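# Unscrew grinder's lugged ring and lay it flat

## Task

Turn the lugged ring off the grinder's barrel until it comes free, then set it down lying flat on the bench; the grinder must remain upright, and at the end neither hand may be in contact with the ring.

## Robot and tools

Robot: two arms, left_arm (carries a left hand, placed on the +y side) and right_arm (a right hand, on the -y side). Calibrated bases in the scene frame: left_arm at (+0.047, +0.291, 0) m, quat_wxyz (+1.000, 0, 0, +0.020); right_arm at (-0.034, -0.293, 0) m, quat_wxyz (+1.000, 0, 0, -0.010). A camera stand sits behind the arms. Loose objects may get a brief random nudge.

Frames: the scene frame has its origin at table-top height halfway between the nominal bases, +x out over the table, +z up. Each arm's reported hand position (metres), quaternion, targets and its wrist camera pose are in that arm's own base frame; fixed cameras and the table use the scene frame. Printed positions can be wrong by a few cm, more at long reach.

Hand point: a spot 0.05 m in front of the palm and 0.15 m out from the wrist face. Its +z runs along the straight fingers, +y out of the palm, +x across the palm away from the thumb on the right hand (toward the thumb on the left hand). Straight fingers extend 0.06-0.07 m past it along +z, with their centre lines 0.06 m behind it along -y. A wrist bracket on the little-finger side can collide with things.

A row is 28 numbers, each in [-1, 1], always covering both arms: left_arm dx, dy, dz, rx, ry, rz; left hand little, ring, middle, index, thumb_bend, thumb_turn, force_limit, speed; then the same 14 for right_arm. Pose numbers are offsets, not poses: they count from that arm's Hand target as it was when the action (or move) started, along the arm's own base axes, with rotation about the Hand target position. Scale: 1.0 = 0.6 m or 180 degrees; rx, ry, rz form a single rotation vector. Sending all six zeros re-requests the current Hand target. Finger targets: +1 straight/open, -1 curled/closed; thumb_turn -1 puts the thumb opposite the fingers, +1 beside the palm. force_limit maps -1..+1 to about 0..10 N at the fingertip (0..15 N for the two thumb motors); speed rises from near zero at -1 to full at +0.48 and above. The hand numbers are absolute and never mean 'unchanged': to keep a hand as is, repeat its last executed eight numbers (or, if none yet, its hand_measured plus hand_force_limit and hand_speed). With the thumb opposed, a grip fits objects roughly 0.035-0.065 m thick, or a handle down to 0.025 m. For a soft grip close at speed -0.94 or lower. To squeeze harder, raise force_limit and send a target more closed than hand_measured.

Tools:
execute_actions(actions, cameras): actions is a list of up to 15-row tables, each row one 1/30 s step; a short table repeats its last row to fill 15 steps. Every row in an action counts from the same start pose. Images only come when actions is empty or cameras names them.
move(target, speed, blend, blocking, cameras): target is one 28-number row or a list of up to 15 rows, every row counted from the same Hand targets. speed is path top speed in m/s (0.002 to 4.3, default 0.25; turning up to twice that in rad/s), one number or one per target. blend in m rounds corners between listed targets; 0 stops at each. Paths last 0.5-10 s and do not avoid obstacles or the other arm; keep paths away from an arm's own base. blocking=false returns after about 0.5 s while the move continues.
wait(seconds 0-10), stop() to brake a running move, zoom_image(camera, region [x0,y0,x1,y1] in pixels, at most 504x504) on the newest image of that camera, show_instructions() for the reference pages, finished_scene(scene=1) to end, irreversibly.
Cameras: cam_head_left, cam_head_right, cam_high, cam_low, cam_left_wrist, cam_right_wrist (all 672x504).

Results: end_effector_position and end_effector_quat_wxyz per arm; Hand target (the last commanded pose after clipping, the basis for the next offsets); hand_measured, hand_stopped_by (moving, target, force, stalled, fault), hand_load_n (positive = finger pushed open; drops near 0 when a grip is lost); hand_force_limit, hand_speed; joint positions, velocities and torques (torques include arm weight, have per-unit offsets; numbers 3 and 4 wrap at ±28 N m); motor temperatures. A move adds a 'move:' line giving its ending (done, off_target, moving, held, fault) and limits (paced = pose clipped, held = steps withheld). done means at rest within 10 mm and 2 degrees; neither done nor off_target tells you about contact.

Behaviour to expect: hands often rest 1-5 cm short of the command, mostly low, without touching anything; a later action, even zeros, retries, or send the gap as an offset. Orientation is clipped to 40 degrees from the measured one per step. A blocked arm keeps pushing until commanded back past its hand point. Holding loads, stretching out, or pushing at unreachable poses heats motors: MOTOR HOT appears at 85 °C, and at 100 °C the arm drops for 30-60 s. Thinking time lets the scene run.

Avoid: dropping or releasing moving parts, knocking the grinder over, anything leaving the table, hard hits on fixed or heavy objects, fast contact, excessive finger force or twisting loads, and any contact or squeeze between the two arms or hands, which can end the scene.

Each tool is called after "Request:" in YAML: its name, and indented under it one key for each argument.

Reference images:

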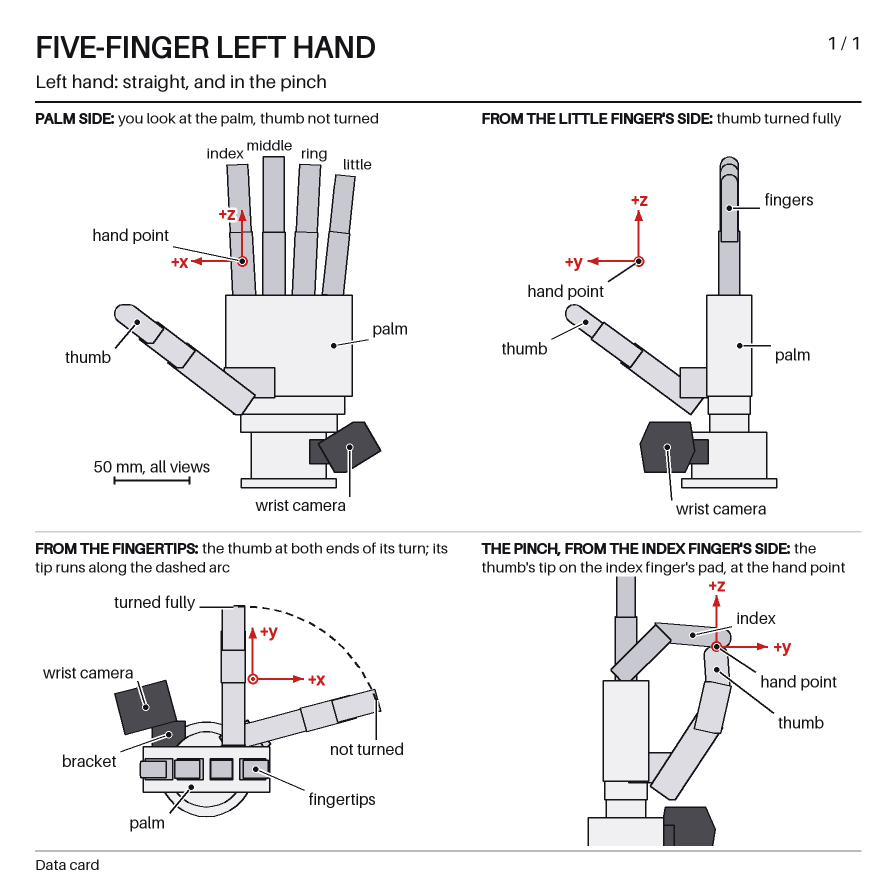

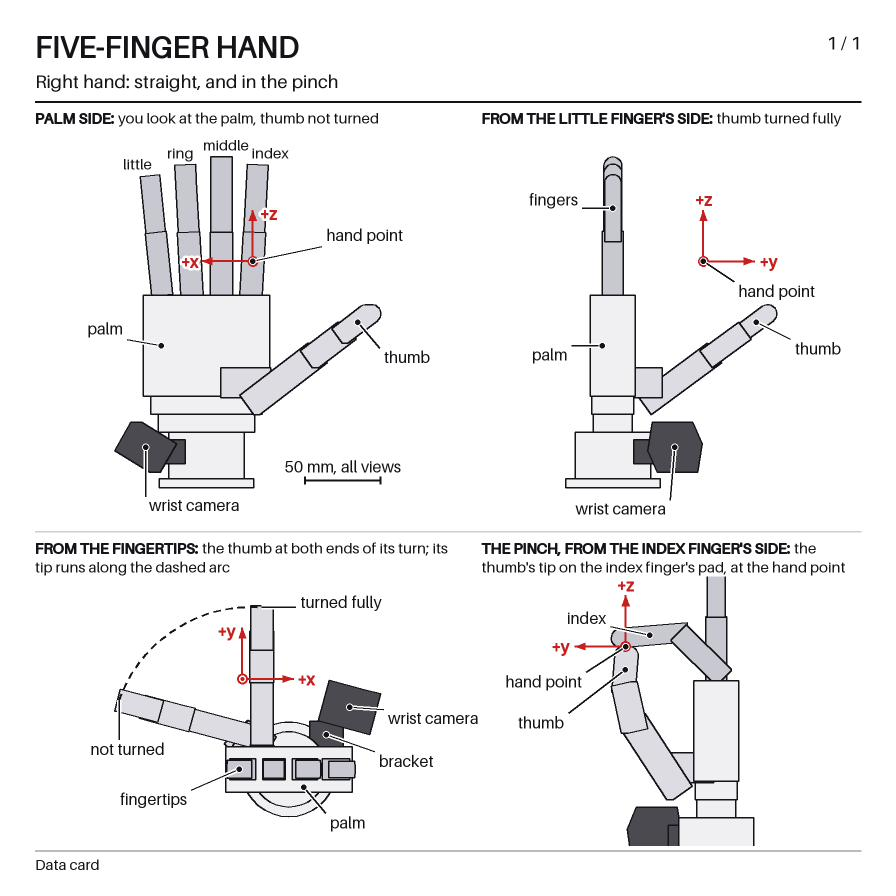

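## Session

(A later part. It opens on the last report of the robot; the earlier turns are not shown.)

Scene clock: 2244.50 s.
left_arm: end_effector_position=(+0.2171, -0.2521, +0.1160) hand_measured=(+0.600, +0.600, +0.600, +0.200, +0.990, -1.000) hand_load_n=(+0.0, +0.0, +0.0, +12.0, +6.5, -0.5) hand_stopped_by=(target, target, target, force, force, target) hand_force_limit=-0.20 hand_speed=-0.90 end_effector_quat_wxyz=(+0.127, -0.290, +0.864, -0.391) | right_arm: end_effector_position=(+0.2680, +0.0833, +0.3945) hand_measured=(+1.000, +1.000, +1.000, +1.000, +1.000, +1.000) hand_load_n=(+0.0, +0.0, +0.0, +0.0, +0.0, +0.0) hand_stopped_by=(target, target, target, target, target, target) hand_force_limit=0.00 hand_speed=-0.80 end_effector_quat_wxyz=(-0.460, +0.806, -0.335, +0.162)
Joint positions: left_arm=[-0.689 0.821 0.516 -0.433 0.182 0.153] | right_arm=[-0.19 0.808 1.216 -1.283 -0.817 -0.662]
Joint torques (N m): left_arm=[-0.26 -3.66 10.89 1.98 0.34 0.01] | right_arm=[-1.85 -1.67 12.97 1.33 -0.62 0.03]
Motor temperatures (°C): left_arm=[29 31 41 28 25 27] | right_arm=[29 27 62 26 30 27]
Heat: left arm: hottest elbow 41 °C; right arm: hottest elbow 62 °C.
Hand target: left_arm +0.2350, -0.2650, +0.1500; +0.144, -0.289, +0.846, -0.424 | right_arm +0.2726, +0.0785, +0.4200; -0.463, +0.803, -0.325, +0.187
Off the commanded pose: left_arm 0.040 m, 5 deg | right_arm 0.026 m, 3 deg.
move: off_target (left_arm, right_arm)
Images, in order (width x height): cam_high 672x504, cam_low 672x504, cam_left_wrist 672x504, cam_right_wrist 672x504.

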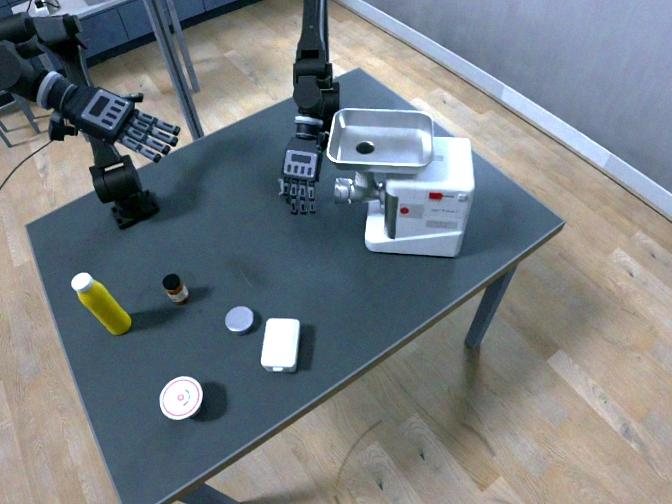

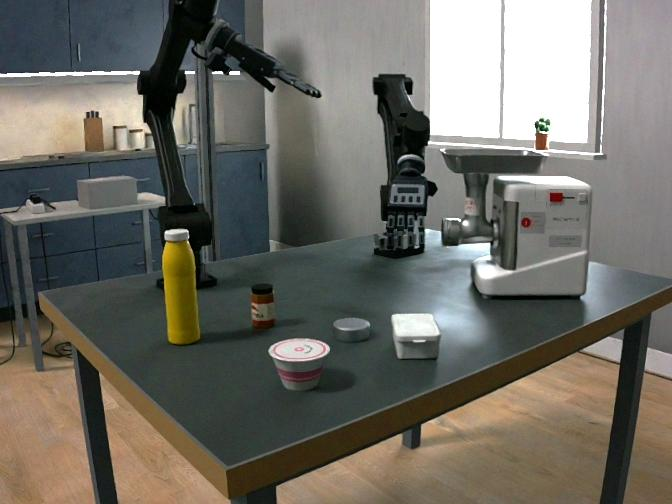

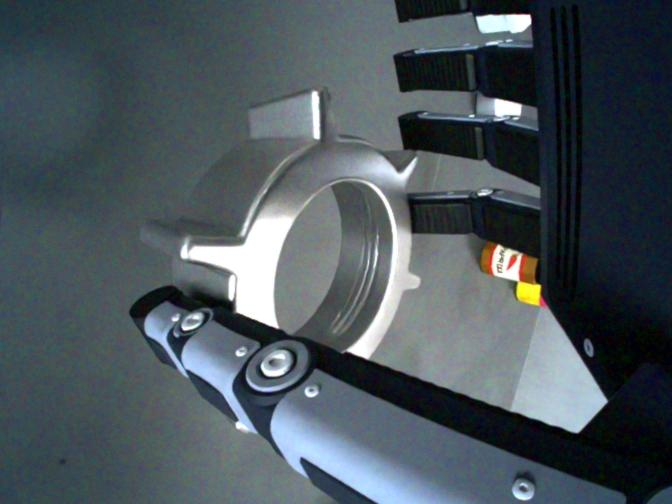

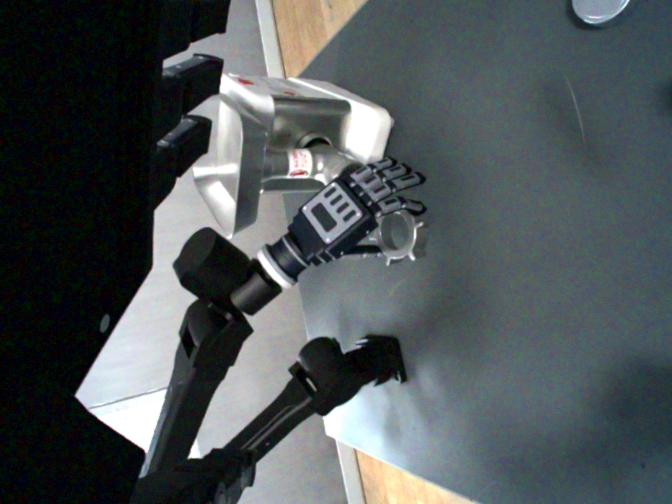

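Request:
move:
  target: [-0.0117,0.005,-0.175,0,0,0,0.6,0.6,0.6,-0.3,0.6,-1,-0.2,-0.9,0,0,0,0,0,0,1,1,1,1,1,1,0,-0.8]
  speed: 0.07
  cameras: ["cam_left_wrist", "cam_low", "cam_high", "cam_right_wrist"]

Request:
zoom_image:
  camera: "cam_low"
  region: [340, 180, 460, 270]

Request:
zoom_image:
  camera: "cam_right_wrist"
  region: [310, 150, 470, 290]

Scene clock: 2259.67 s.
left_arm: end_effector_position=(+0.2234, -0.2574, +0.0419) hand_measured=(+0.600, +0.600, +0.600, +0.200, +0.990, -1.000) hand_load_n=(+0.0, +0.0, +0.0, +12.5, +7.0, -0.5) hand_stopped_by=(target, target, target, force, force, target) hand_force_limit=-0.20 hand_speed=-0.90 end_effector_quat_wxyz=(+0.141, -0.286, +0.852, -0.415) | right_arm: end_effector_position=(+0.2680, +0.0833, +0.3945) hand_measured=(+1.000, +1.000, +1.000, +1.000, +1.000, +1.000) hand_load_n=(+0.0, +0.0, -0.5, -0.5, +0.0, +0.0) hand_stopped_by=(target, target, target, target, target, target) hand_force_limit=0.00 hand_speed=-0.80 end_effector_quat_wxyz=(-0.460, +0.806, -0.335, +0.162)
Joint positions: left_arm=[-0.689 0.972 0.338 -0.041 0.18 0.146] | right_arm=[-0.19 0.808 1.216 -1.283 -0.817 -0.662]
Joint torques (N m): left_arm=[-0.97 -1.79 6.79 2.45 0.05 -0.05] | right_arm=[-1.9 -1.73 12.97 1.32 -0.62 0.03]
Motor temperatures (°C): left_arm=[29 30 43 28 25 27] | right_arm=[29 27 62 26 30 27]
Heat: left arm: hottest elbow 43 °C; right arm: hottest elbow 62 °C.
Hand target: left_arm +0.2279, -0.2619, +0.0449; +0.144, -0.289, +0.846, -0.424 | right_arm +0.2726, +0.0785, +0.4200; -0.463, +0.803, -0.325, +0.187
Off the commanded pose: left_arm 0.007 m, 1 deg | right_arm 0.026 m, 3 deg.
move: off_target (right_arm)
Images, in order (width x height): cam_high 672x504, cam_low 672x504, cam_left_wrist 672x504, cam_right_wrist 672x504.

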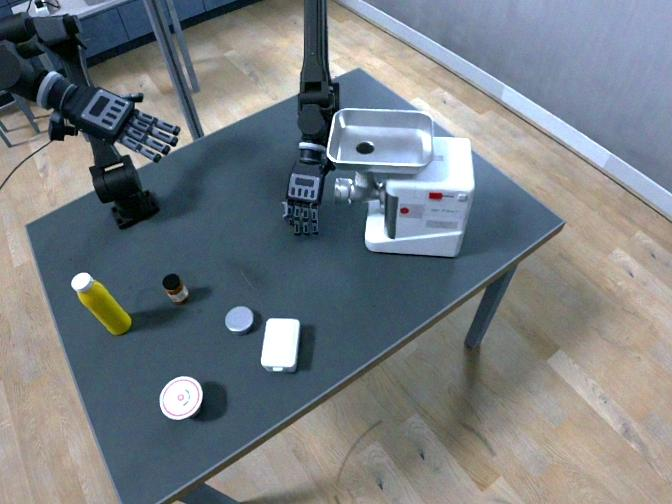

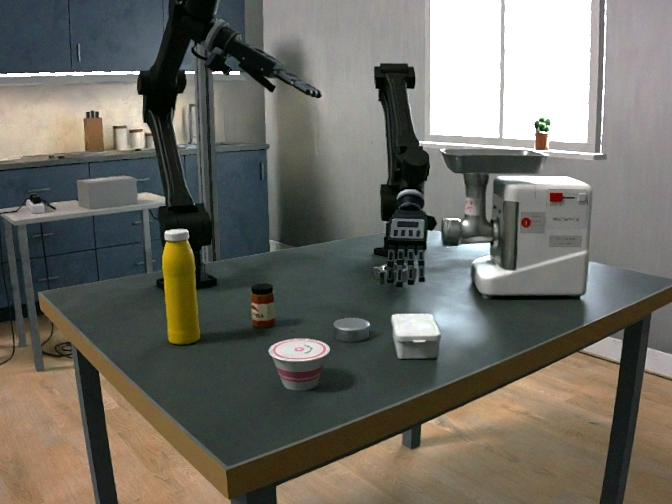

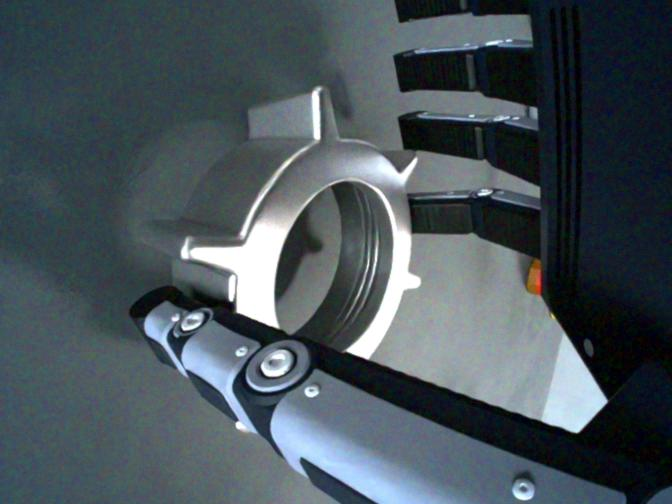

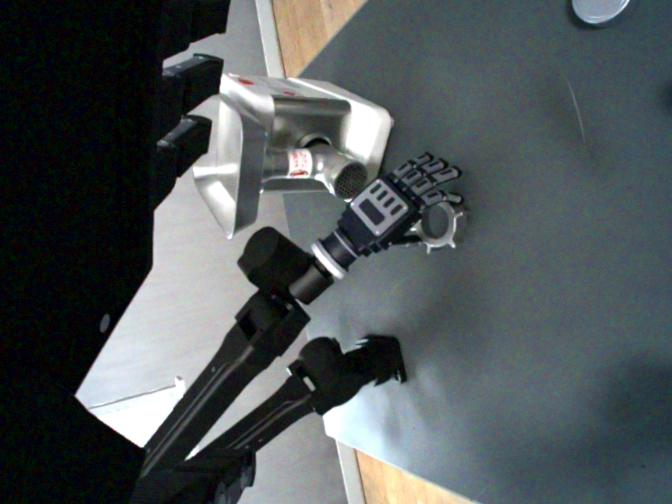

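Scaled by 4.200 from the camera's 672x504 image, which has a finer 960x720 frame.

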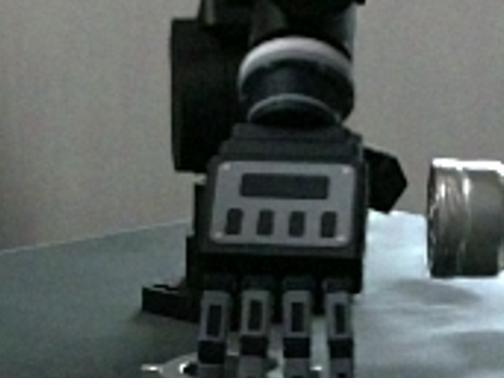

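Scaled by 3.150 from the camera's 672x504 image, which has a finer 960x720 frame.

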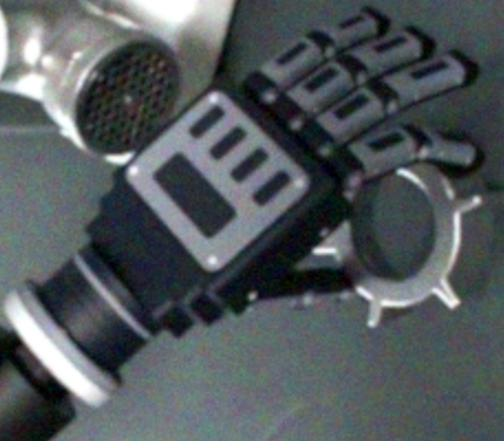

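Request:
zoom_image:
  camera: "cam_low"
  region: [360, 235, 440, 300]

Request:
zoom_image:
  camera: "cam_high"
  region: [260, 180, 350, 250]

Scaled by 6.300 from the camera's 672x504 image, which has a finer 960x720 frame.

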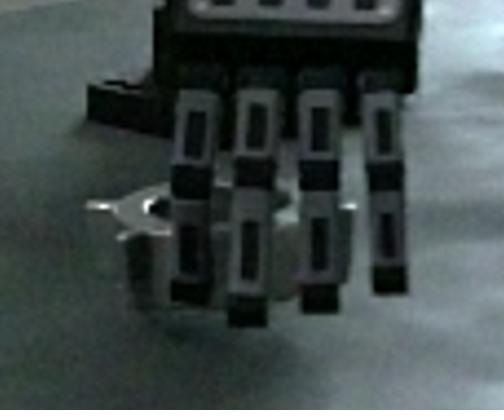

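Scaled by 5.600 from the camera's 672x504 image, which has a finer 960x720 frame.

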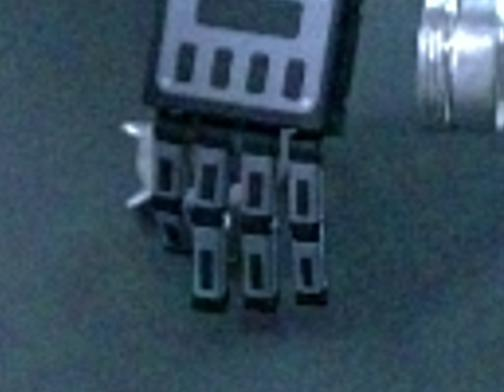

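Request:
move:
  target: [0,0,-0.035,0,0,0,0.6,0.6,0.6,-0.3,0.6,-1,-0.2,-0.9,0,0,0,0,0,0,1,1,1,1,1,1,0,-0.8]
  speed: 0.04
  cameras: ["cam_left_wrist", "cam_low"]

Request:
zoom_image:
  camera: "cam_low"
  region: [360, 235, 440, 300]

Scene clock: 2274.43 s.
left_arm: end_effector_position=(+0.2273, -0.2609, +0.0270) hand_measured=(+0.600, +0.600, +0.600, +0.200, +0.990, -1.000) hand_load_n=(+0.0, +0.0, +0.0, +12.0, +7.5, -0.5) hand_stopped_by=(target, target, target, force, force, target) hand_force_limit=-0.20 hand_speed=-0.90 end_effector_quat_wxyz=(+0.145, -0.286, +0.848, -0.423) | right_arm: end_effector_position=(+0.2680, +0.0833, +0.3945) hand_measured=(+1.000, +1.000, +1.000, +1.000, +1.000, +1.000) hand_load_n=(+0.0, +0.0, +0.0, +0.0, +0.0, +0.0) hand_stopped_by=(target, target, target, target, target, target) hand_force_limit=0.00 hand_speed=-0.80 end_effector_quat_wxyz=(-0.460, +0.806, -0.335, +0.162)
Joint positions: left_arm=[-0.689 1.039 0.311 0.072 0.18 0.142] | right_arm=[-0.19 0.808 1.216 -1.283 -0.817 -0.662]
Joint torques (N m): left_arm=[-1.03 -2.02 5.98 2.33 0.07 0.02] | right_arm=[-1.9 -1.73 12.97 1.33 -0.61 0.03]
Motor temperatures (°C): left_arm=[29 30 43 28 25 27] | right_arm=[29 27 62 26 30 27]
Heat: left arm: hottest elbow 43 °C; right arm: hottest elbow 62 °C.
Hand target: left_arm +0.2279, -0.2619, +0.0239; +0.144, -0.289, +0.846, -0.424 | right_arm +0.2726, +0.0785, +0.4200; -0.463, +0.803, -0.325, +0.187
Off the commanded pose: left_arm 0.003 m, 0 deg | right_arm 0.026 m, 3 deg.
move: off_target (right_arm)
Images, in order (width x height): cam_low 672x504, cam_left_wrist 672x504.

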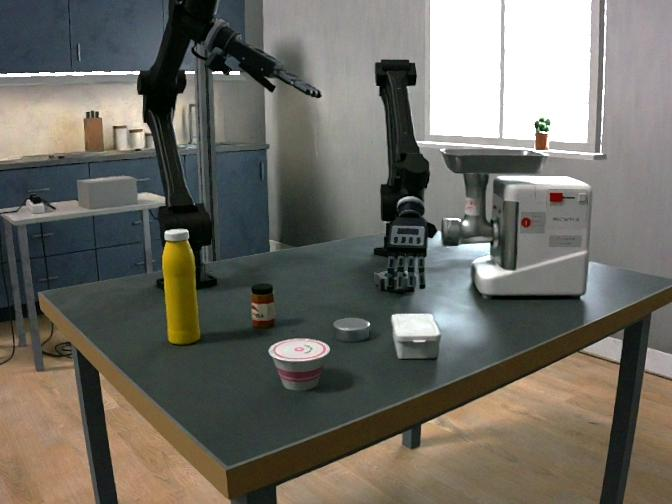

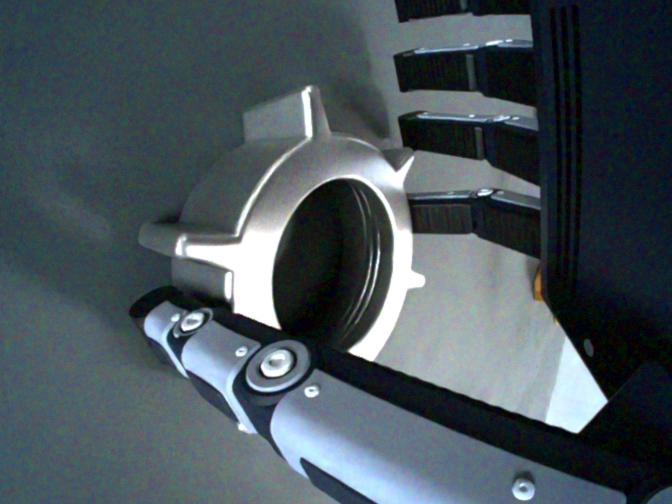

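Scaled by 6.300 from the camera's 672x504 image, which has a finer 960x720 frame.

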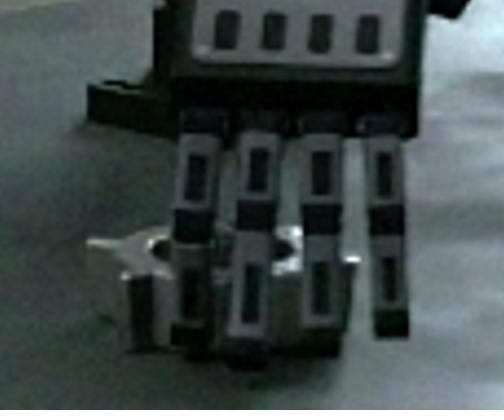

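Request:
move:
  target: [0,0,-0.012,0,0,0,0.6,0.6,0.6,-0.3,0.6,-1,-0.2,-0.9,0,0,0,0,0,0,1,1,1,1,1,1,0,-0.8]
  speed: 0.03
  cameras: ["cam_left_wrist", "cam_low"]

Request:
zoom_image:
  camera: "cam_low"
  region: [360, 235, 440, 300]

Scene clock: 2281.17 s.
left_arm: end_effector_position=(+0.2305, -0.2639, +0.0261) hand_measured=(+0.600, +0.600, +0.600, +0.200, +0.990, -1.000) hand_load_n=(+0.0, +0.0, +0.0, +10.5, +7.5, -0.5) hand_stopped_by=(target, target, target, force, force, target) hand_force_limit=-0.20 hand_speed=-0.90 end_effector_quat_wxyz=(+0.148, -0.286, +0.844, -0.430) | right_arm: end_effector_position=(+0.2680, +0.0833, +0.3945) hand_measured=(+1.000, +1.000, +1.000, +1.000, +1.000, +1.000) hand_load_n=(+0.0, +0.0, +0.0, +0.0, +0.0, +0.0) hand_stopped_by=(target, target, target, target, target, target) hand_force_limit=0.00 hand_speed=-0.80 end_effector_quat_wxyz=(-0.460, +0.806, -0.335, +0.162)
Joint positions: left_arm=[-0.689 1.057 0.306 0.112 0.18 0.138] | right_arm=[-0.19 0.808 1.216 -1.283 -0.817 -0.662]
Joint torques (N m): left_arm=[-0.97 -1.9 5.53 2.14 0.06 0.03] | right_arm=[-1.85 -1.73 12.98 1.35 -0.62 0.03]
Motor temperatures (°C): left_arm=[29 30 42 28 25 27] | right_arm=[29 27 62 26 30 27]
Heat: left arm: hottest elbow 42 °C; right arm: hottest elbow 62 °C.
Hand target: left_arm +0.2279, -0.2619, +0.0166; +0.144, -0.289, +0.846, -0.423 | right_arm +0.2726, +0.0785, +0.4200; -0.463, +0.803, -0.325, +0.187
Off the commanded pose: left_arm 0.010 m, 1 deg | right_arm 0.026 m, 3 deg.
move: off_target (right_arm)
Images, in order (width x height): cam_low 672x504, cam_left_wrist 672x504.

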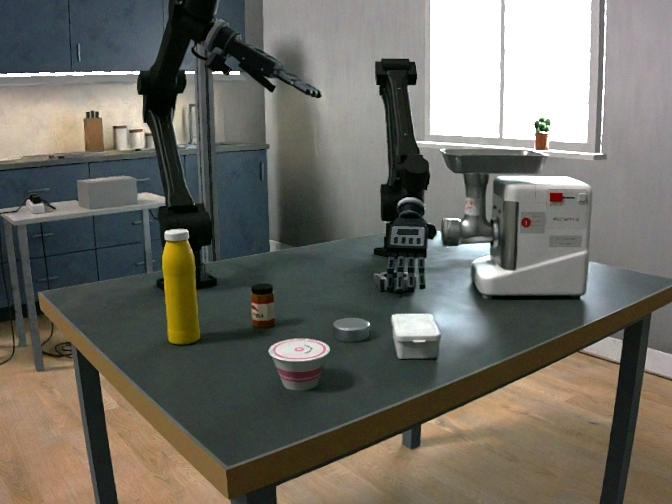

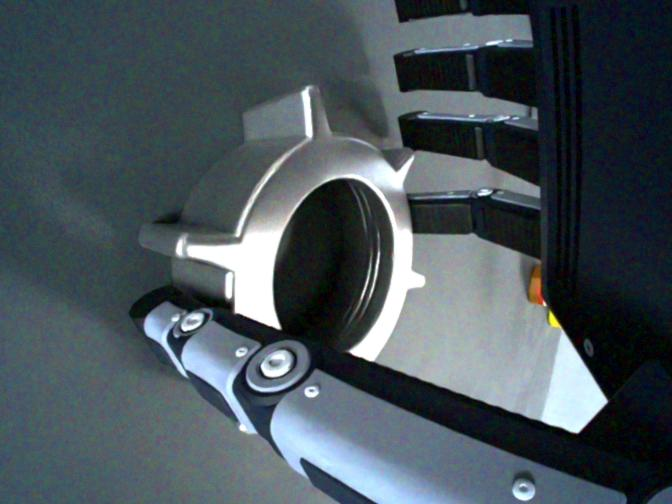

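Scaled by 6.300 from the camera's 672x504 image, which has a finer 960x720 frame.

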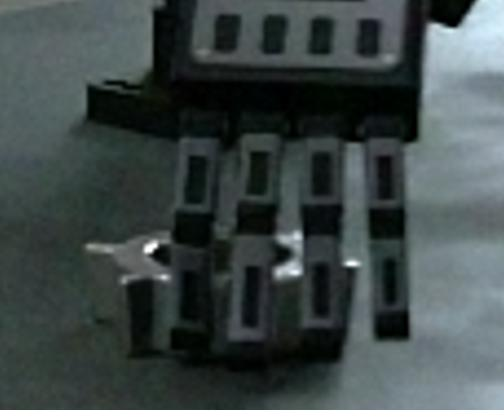

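Request:
move:
  target:
    - [0.0043,-0.0033,0.0125,0,0,0,0.6,0.6,0.6,-0.3,0.6,-1,-0.2,-0.9,0,0,0,0,0,0,1,1,1,1,1,1,0,-0.8]
    - [0.0043,-0.0033,0.0125,0,0,0,0.6,0.6,0.6,0.6,1,-1,0,-0.6,0,0,0,0,0,0,1,1,1,1,1,1,0,-0.8]
  speed: 0.03
  cameras: ["cam_left_wrist", "cam_low"]

Request:
zoom_image:
  camera: "cam_low"
  region: [360, 235, 440, 300]

Scene clock: 2296.80 s.
left_arm: end_effector_position=(+0.2291, -0.2626, +0.0245) hand_measured=(+0.600, +0.600, +0.600, +0.600, +1.000, -1.000) hand_load_n=(+0.0, +0.0, +0.0, +0.0, +0.0, +0.0) hand_stopped_by=(target, target, target, target, target, target) hand_force_limit=0.00 hand_speed=-0.60 end_effector_quat_wxyz=(+0.146, -0.287, +0.845, -0.426) | right_arm: end_effector_position=(+0.2680, +0.0833, +0.3945) hand_measured=(+1.000, +1.000, +1.000, +1.000, +1.000, +1.000) hand_load_n=(+0.0, +0.0, +0.0, -0.5, +0.0, -0.5) hand_stopped_by=(target, target, target, target, target, target) hand_force_limit=0.00 hand_speed=-0.80 end_effector_quat_wxyz=(-0.460, +0.806, -0.335, +0.162)
Joint positions: left_arm=[-0.689 1.057 0.306 0.103 0.179 0.138] | right_arm=[-0.19 0.808 1.216 -1.283 -0.817 -0.662]
Joint torques (N m): left_arm=[-1.03 -2.78 6.79 1.22 0.07 0.05] | right_arm=[-1.85 -1.73 12.96 1.33 -0.61 0.03]
Motor temperatures (°C): left_arm=[29 30 40 28 25 27] | right_arm=[29 27 63 26 30 27]
Heat: left arm: hottest elbow 40 °C; right arm: hottest elbow 63 °C.
Hand target: left_arm +0.2305, -0.2639, +0.0241; +0.144, -0.289, +0.846, -0.424 | right_arm +0.2726, +0.0785, +0.4200; -0.463, +0.803, -0.325, +0.187
Off the commanded pose: left_arm 0.002 m, 0 deg | right_arm 0.026 m, 3 deg.
move: off_target (right_arm)
Images, in order (width x height): cam_low 672x504, cam_left_wrist 672x504.

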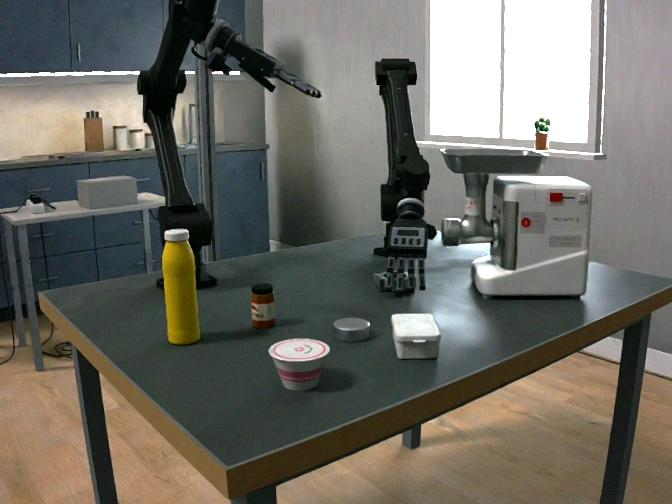

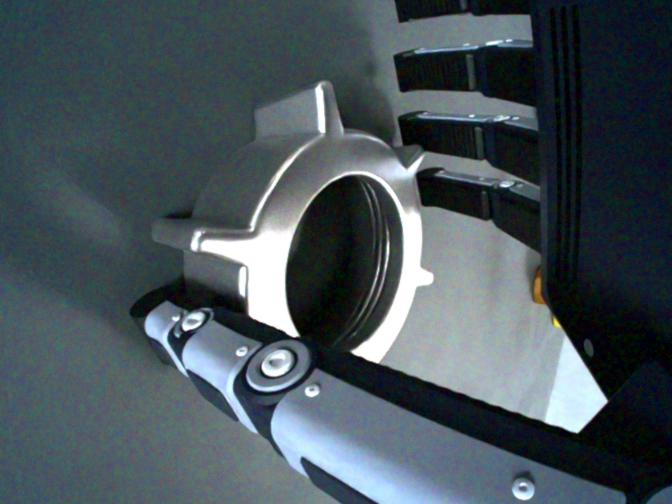

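Scaled by 6.300 from the camera's 672x504 image, which has a finer 960x720 frame.

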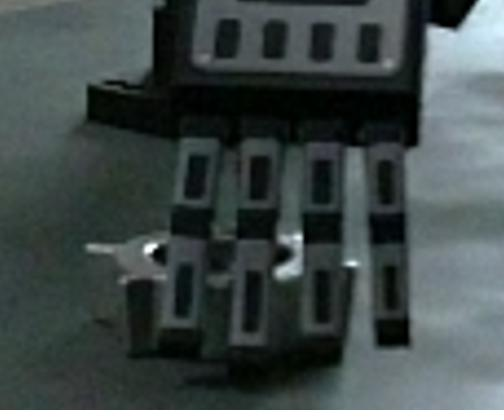

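Request:
move:
  target:
    - [-0.008,0.0107,0.006,0,0,0,0.6,0.6,0.6,0.6,1,-1,0,-0.6,0,0,0,0,0,0,1,1,1,1,1,1,0,-0.8]
    - [-0.008,0.0107,0.08,0,0,0,0.6,0.6,0.6,0.6,1,-1,0,-0.6,0,0,0,0,0,0,1,1,1,1,1,1,0,-0.8]
  speed: [0.04, 0.06]
  cameras: ["cam_left_wrist", "cam_low", "cam_right_wrist"]

Request:
zoom_image:
  camera: "cam_low"
  region: [360, 235, 440, 300]

Scene clock: 2306.37 s.
left_arm: end_effector_position=(+0.2061, -0.2442, +0.0415) hand_measured=(+0.600, +0.600, +0.600, +0.600, +1.000, -1.000) hand_load_n=(+0.0, +0.0, +0.0, +0.0, -0.5, +0.0) hand_stopped_by=(target, target, target, target, target, target) hand_force_limit=0.00 hand_speed=-0.60 end_effector_quat_wxyz=(+0.129, -0.295, +0.859, -0.399) | right_arm: end_effector_position=(+0.2680, +0.0833, +0.3945) hand_measured=(+1.000, +1.000, +1.000, +1.000, +1.000, +1.000) hand_load_n=(+0.0, -0.5, +0.0, +0.0, +0.0, +0.0) hand_stopped_by=(target, target, target, target, target, target) hand_force_limit=0.00 hand_speed=-0.80 end_effector_quat_wxyz=(-0.460, +0.806, -0.335, +0.162)
Joint positions: left_arm=[-0.689 0.9 0.325 -0.145 0.181 0.138] | right_arm=[-0.19 0.808 1.216 -1.283 -0.817 -0.662]
Joint torques (N m): left_arm=[-0.32 -3.78 10.65 1.21 0.28 0.11] | right_arm=[-1.9 -1.73 13 1.33 -0.62 0.03]
Motor temperatures (°C): left_arm=[29 30 40 28 25 27] | right_arm=[29 27 63 26 30 27]
Heat: left arm: hottest elbow 40 °C; right arm: hottest elbow 63 °C.
Hand target: left_arm +0.2257, -0.2575, +0.0722; +0.144, -0.289, +0.846, -0.424 | right_arm +0.2726, +0.0785, +0.4200; -0.463, +0.803, -0.325, +0.187
Off the commanded pose: left_arm 0.039 m, 4 deg | right_arm 0.026 m, 3 deg.
move: off_target (left_arm, right_arm)
Images, in order (width x height): cam_low 672x504, cam_left_wrist 672x504, cam_right_wrist 672x504.

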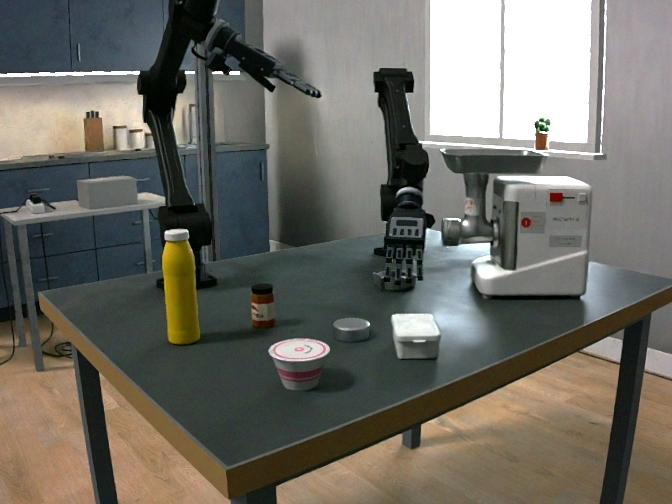

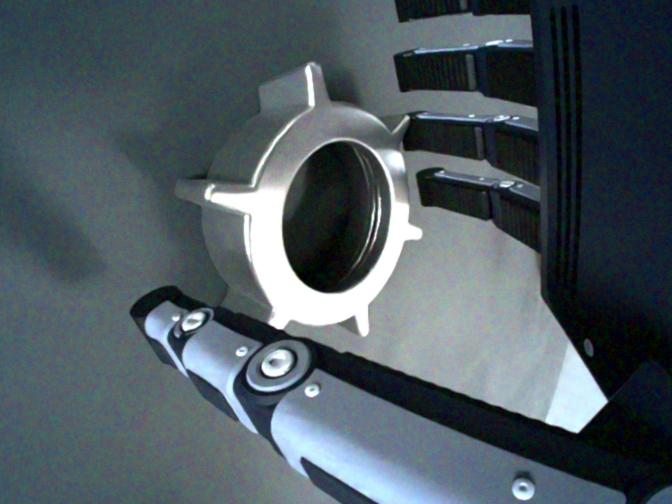

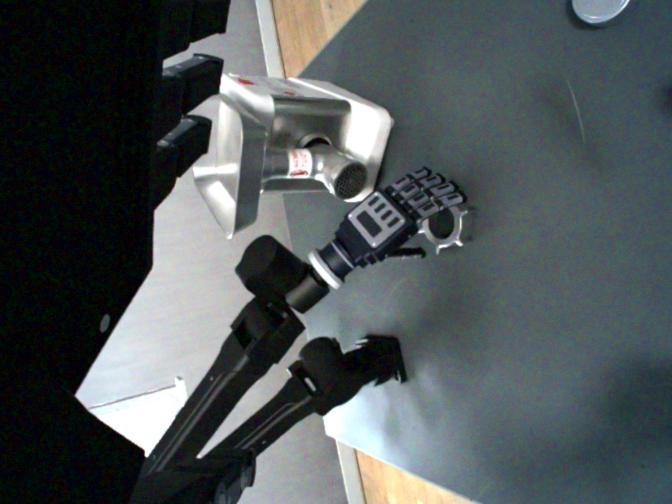

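Scaled by 6.300 from the camera's 672x504 image, which has a finer 960x720 frame.

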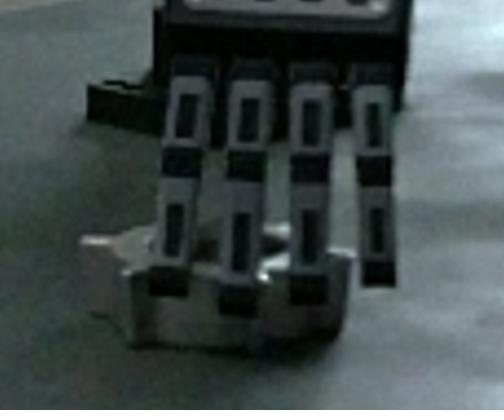

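Request:
move:
  target: [0.01,-0.0133,0.17,0,0,0,0.6,0.6,0.6,0.6,1,-1,0,-0.6,0,0,0,0,0,0,1,1,1,1,1,1,0,-0.8]
  speed: 0.08
  cameras: ["cam_left_wrist", "cam_low", "cam_high", "cam_right_wrist"]

Request:
zoom_image:
  camera: "cam_low"
  region: [360, 225, 450, 300]

Scene clock: 2315.73 s.
left_arm: end_effector_position=(+0.2185, -0.2540, +0.1379) hand_measured=(+0.600, +0.600, +0.600, +0.600, +1.000, -1.000) hand_load_n=(+0.0, +0.0, +0.0, +0.0, +0.0, +0.0) hand_stopped_by=(target, target, target, target, target, target) hand_force_limit=0.00 hand_speed=-0.60 end_effector_quat_wxyz=(+0.128, -0.296, +0.859, -0.398) | right_arm: end_effector_position=(+0.2680, +0.0833, +0.3945) hand_measured=(+1.000, +1.000, +1.000, +1.000, +1.000, +1.000) hand_load_n=(+0.0, +0.0, +0.0, +0.0, +0.0, +0.0) hand_stopped_by=(target, target, target, target, target, target) hand_force_limit=0.00 hand_speed=-0.80 end_effector_quat_wxyz=(-0.460, +0.806, -0.335, +0.162)
Joint positions: left_arm=[-0.689 0.796 0.558 -0.485 0.18 0.138] | right_arm=[-0.19 0.808 1.216 -1.283 -0.817 -0.662]
Joint torques (N m): left_arm=[-1.2 -3.25 11.93 1.11 0.01 0.04] | right_arm=[-1.9 -1.73 12.97 1.33 -0.61 0.03]
Motor temperatures (°C): left_arm=[29 30 41 28 25 27] | right_arm=[29 27 63 26 30 27]
Heat: left arm: hottest elbow 41 °C; right arm: hottest elbow 63 °C.
Hand target: left_arm +0.2317, -0.2655, +0.1742; +0.144, -0.289, +0.846, -0.424 | right_arm +0.2726, +0.0785, +0.4200; -0.463, +0.803, -0.325, +0.187
Off the commanded pose: left_arm 0.040 m, 4 deg | right_arm 0.026 m, 3 deg.
move: off_target (left_arm, right_arm)
Images, in order (width x height): cam_high 672x504, cam_low 672x504, cam_left_wrist 672x504, cam_right_wrist 672x504.

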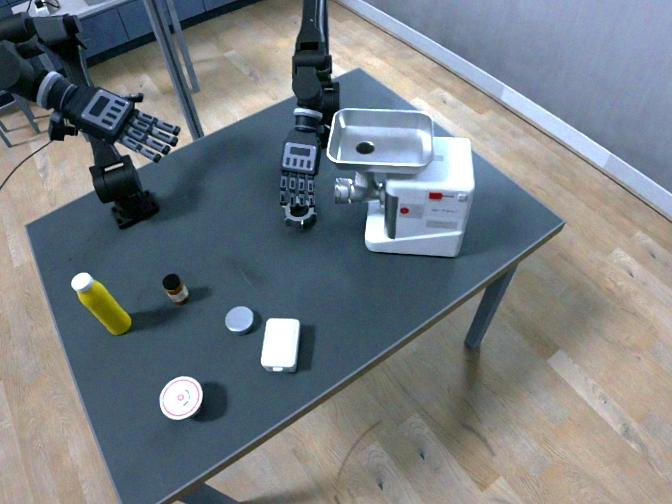

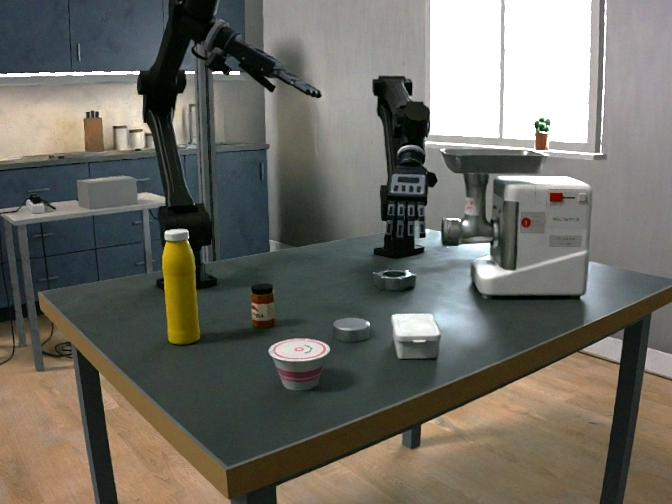

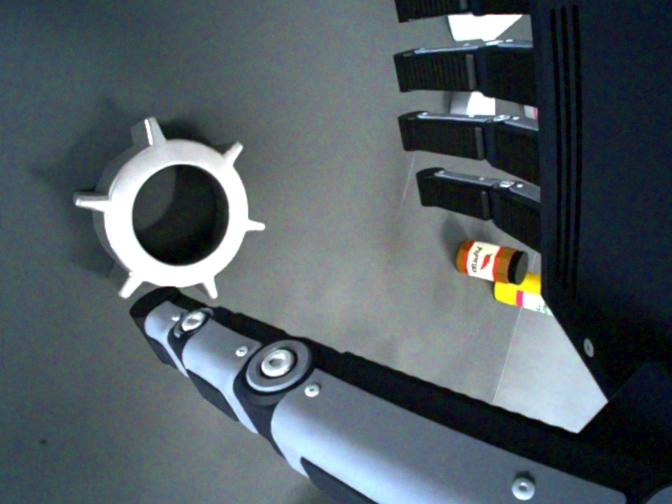

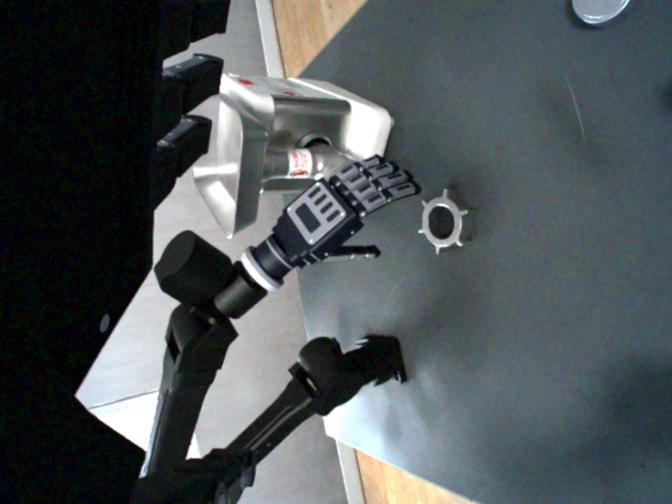

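Scaled by 5.600 from the camera's 672x504 image, which has a finer 960x720 frame.

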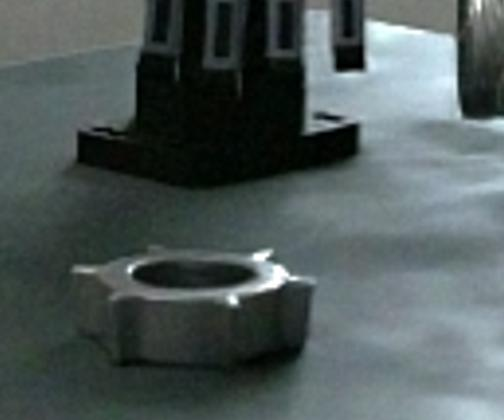

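Request:
wait:
  seconds: 0
  cameras: ["cam_high", "cam_low", "cam_left_wrist"]

Scene clock: 2323.70 s.
left_arm: end_effector_position=(+0.2184, -0.2539, +0.1378) hand_measured=(+0.600, +0.600, +0.600, +0.600, +1.000, -1.000) hand_load_n=(+0.0, +0.0, -0.5, -0.5, +0.0, +0.0) hand_stopped_by=(target, target, target, target, target, target) hand_force_limit=0.00 hand_speed=-0.60 end_effector_quat_wxyz=(+0.128, -0.296, +0.859, -0.397) | right_arm: end_effector_position=(+0.2680, +0.0833, +0.3945) hand_measured=(+1.000, +1.000, +1.000, +1.000, +1.000, +1.000) hand_load_n=(+0.0, -0.5, -0.5, +0.0, +0.0, +0.0) hand_stopped_by=(target, target, target, target, target, target) hand_force_limit=0.00 hand_speed=-0.80 end_effector_quat_wxyz=(-0.460, +0.806, -0.335, +0.162)
Joint positions: left_arm=[-0.689 0.796 0.558 -0.485 0.18 0.138] | right_arm=[-0.19 0.808 1.216 -1.283 -0.817 -0.662]
Joint torques (N m): left_arm=[-1.32 -3.19 11.93 1.13 -0.01 0.01] | right_arm=[-1.9 -1.73 12.97 1.32 -0.62 0.04]
Motor temperatures (°C): left_arm=[29 30 42 28 25 27] | right_arm=[29 27 63 26 30 27]
Heat: left arm: hottest elbow 42 °C; right arm: hottest elbow 63 °C.
Hand target: left_arm +0.2316, -0.2654, +0.1741; +0.144, -0.289, +0.846, -0.424 | right_arm +0.2726, +0.0785, +0.4200; -0.463, +0.803, -0.325, +0.187
Off the commanded pose: left_arm 0.040 m, 4 deg | right_arm 0.026 m, 3 deg.
Images, in order (width x height): cam_high 672x504, cam_low 672x504, cam_left_wrist 672x504.

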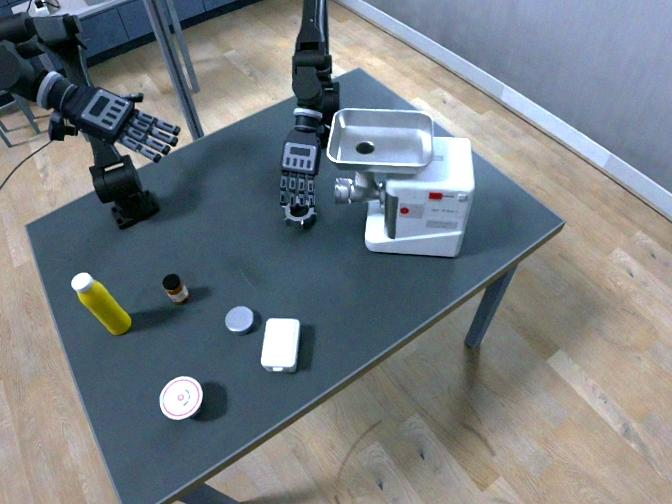

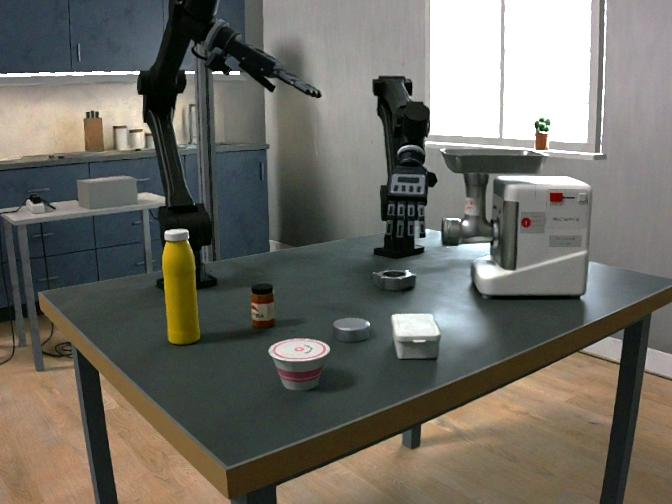

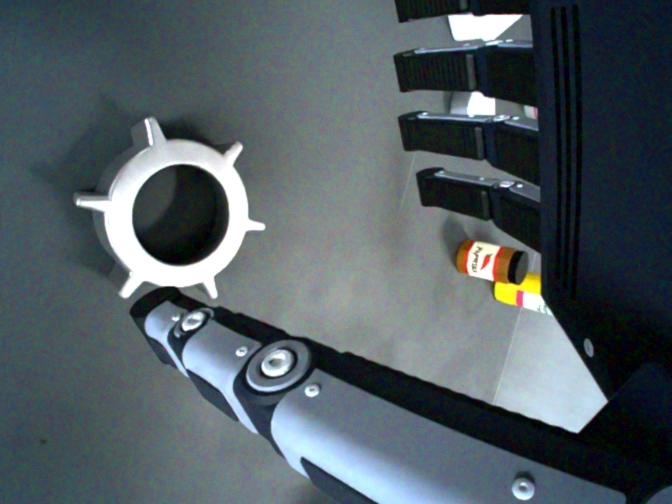

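Request:
finished_scene:
  scene: 1

The scene is finished: the task was done.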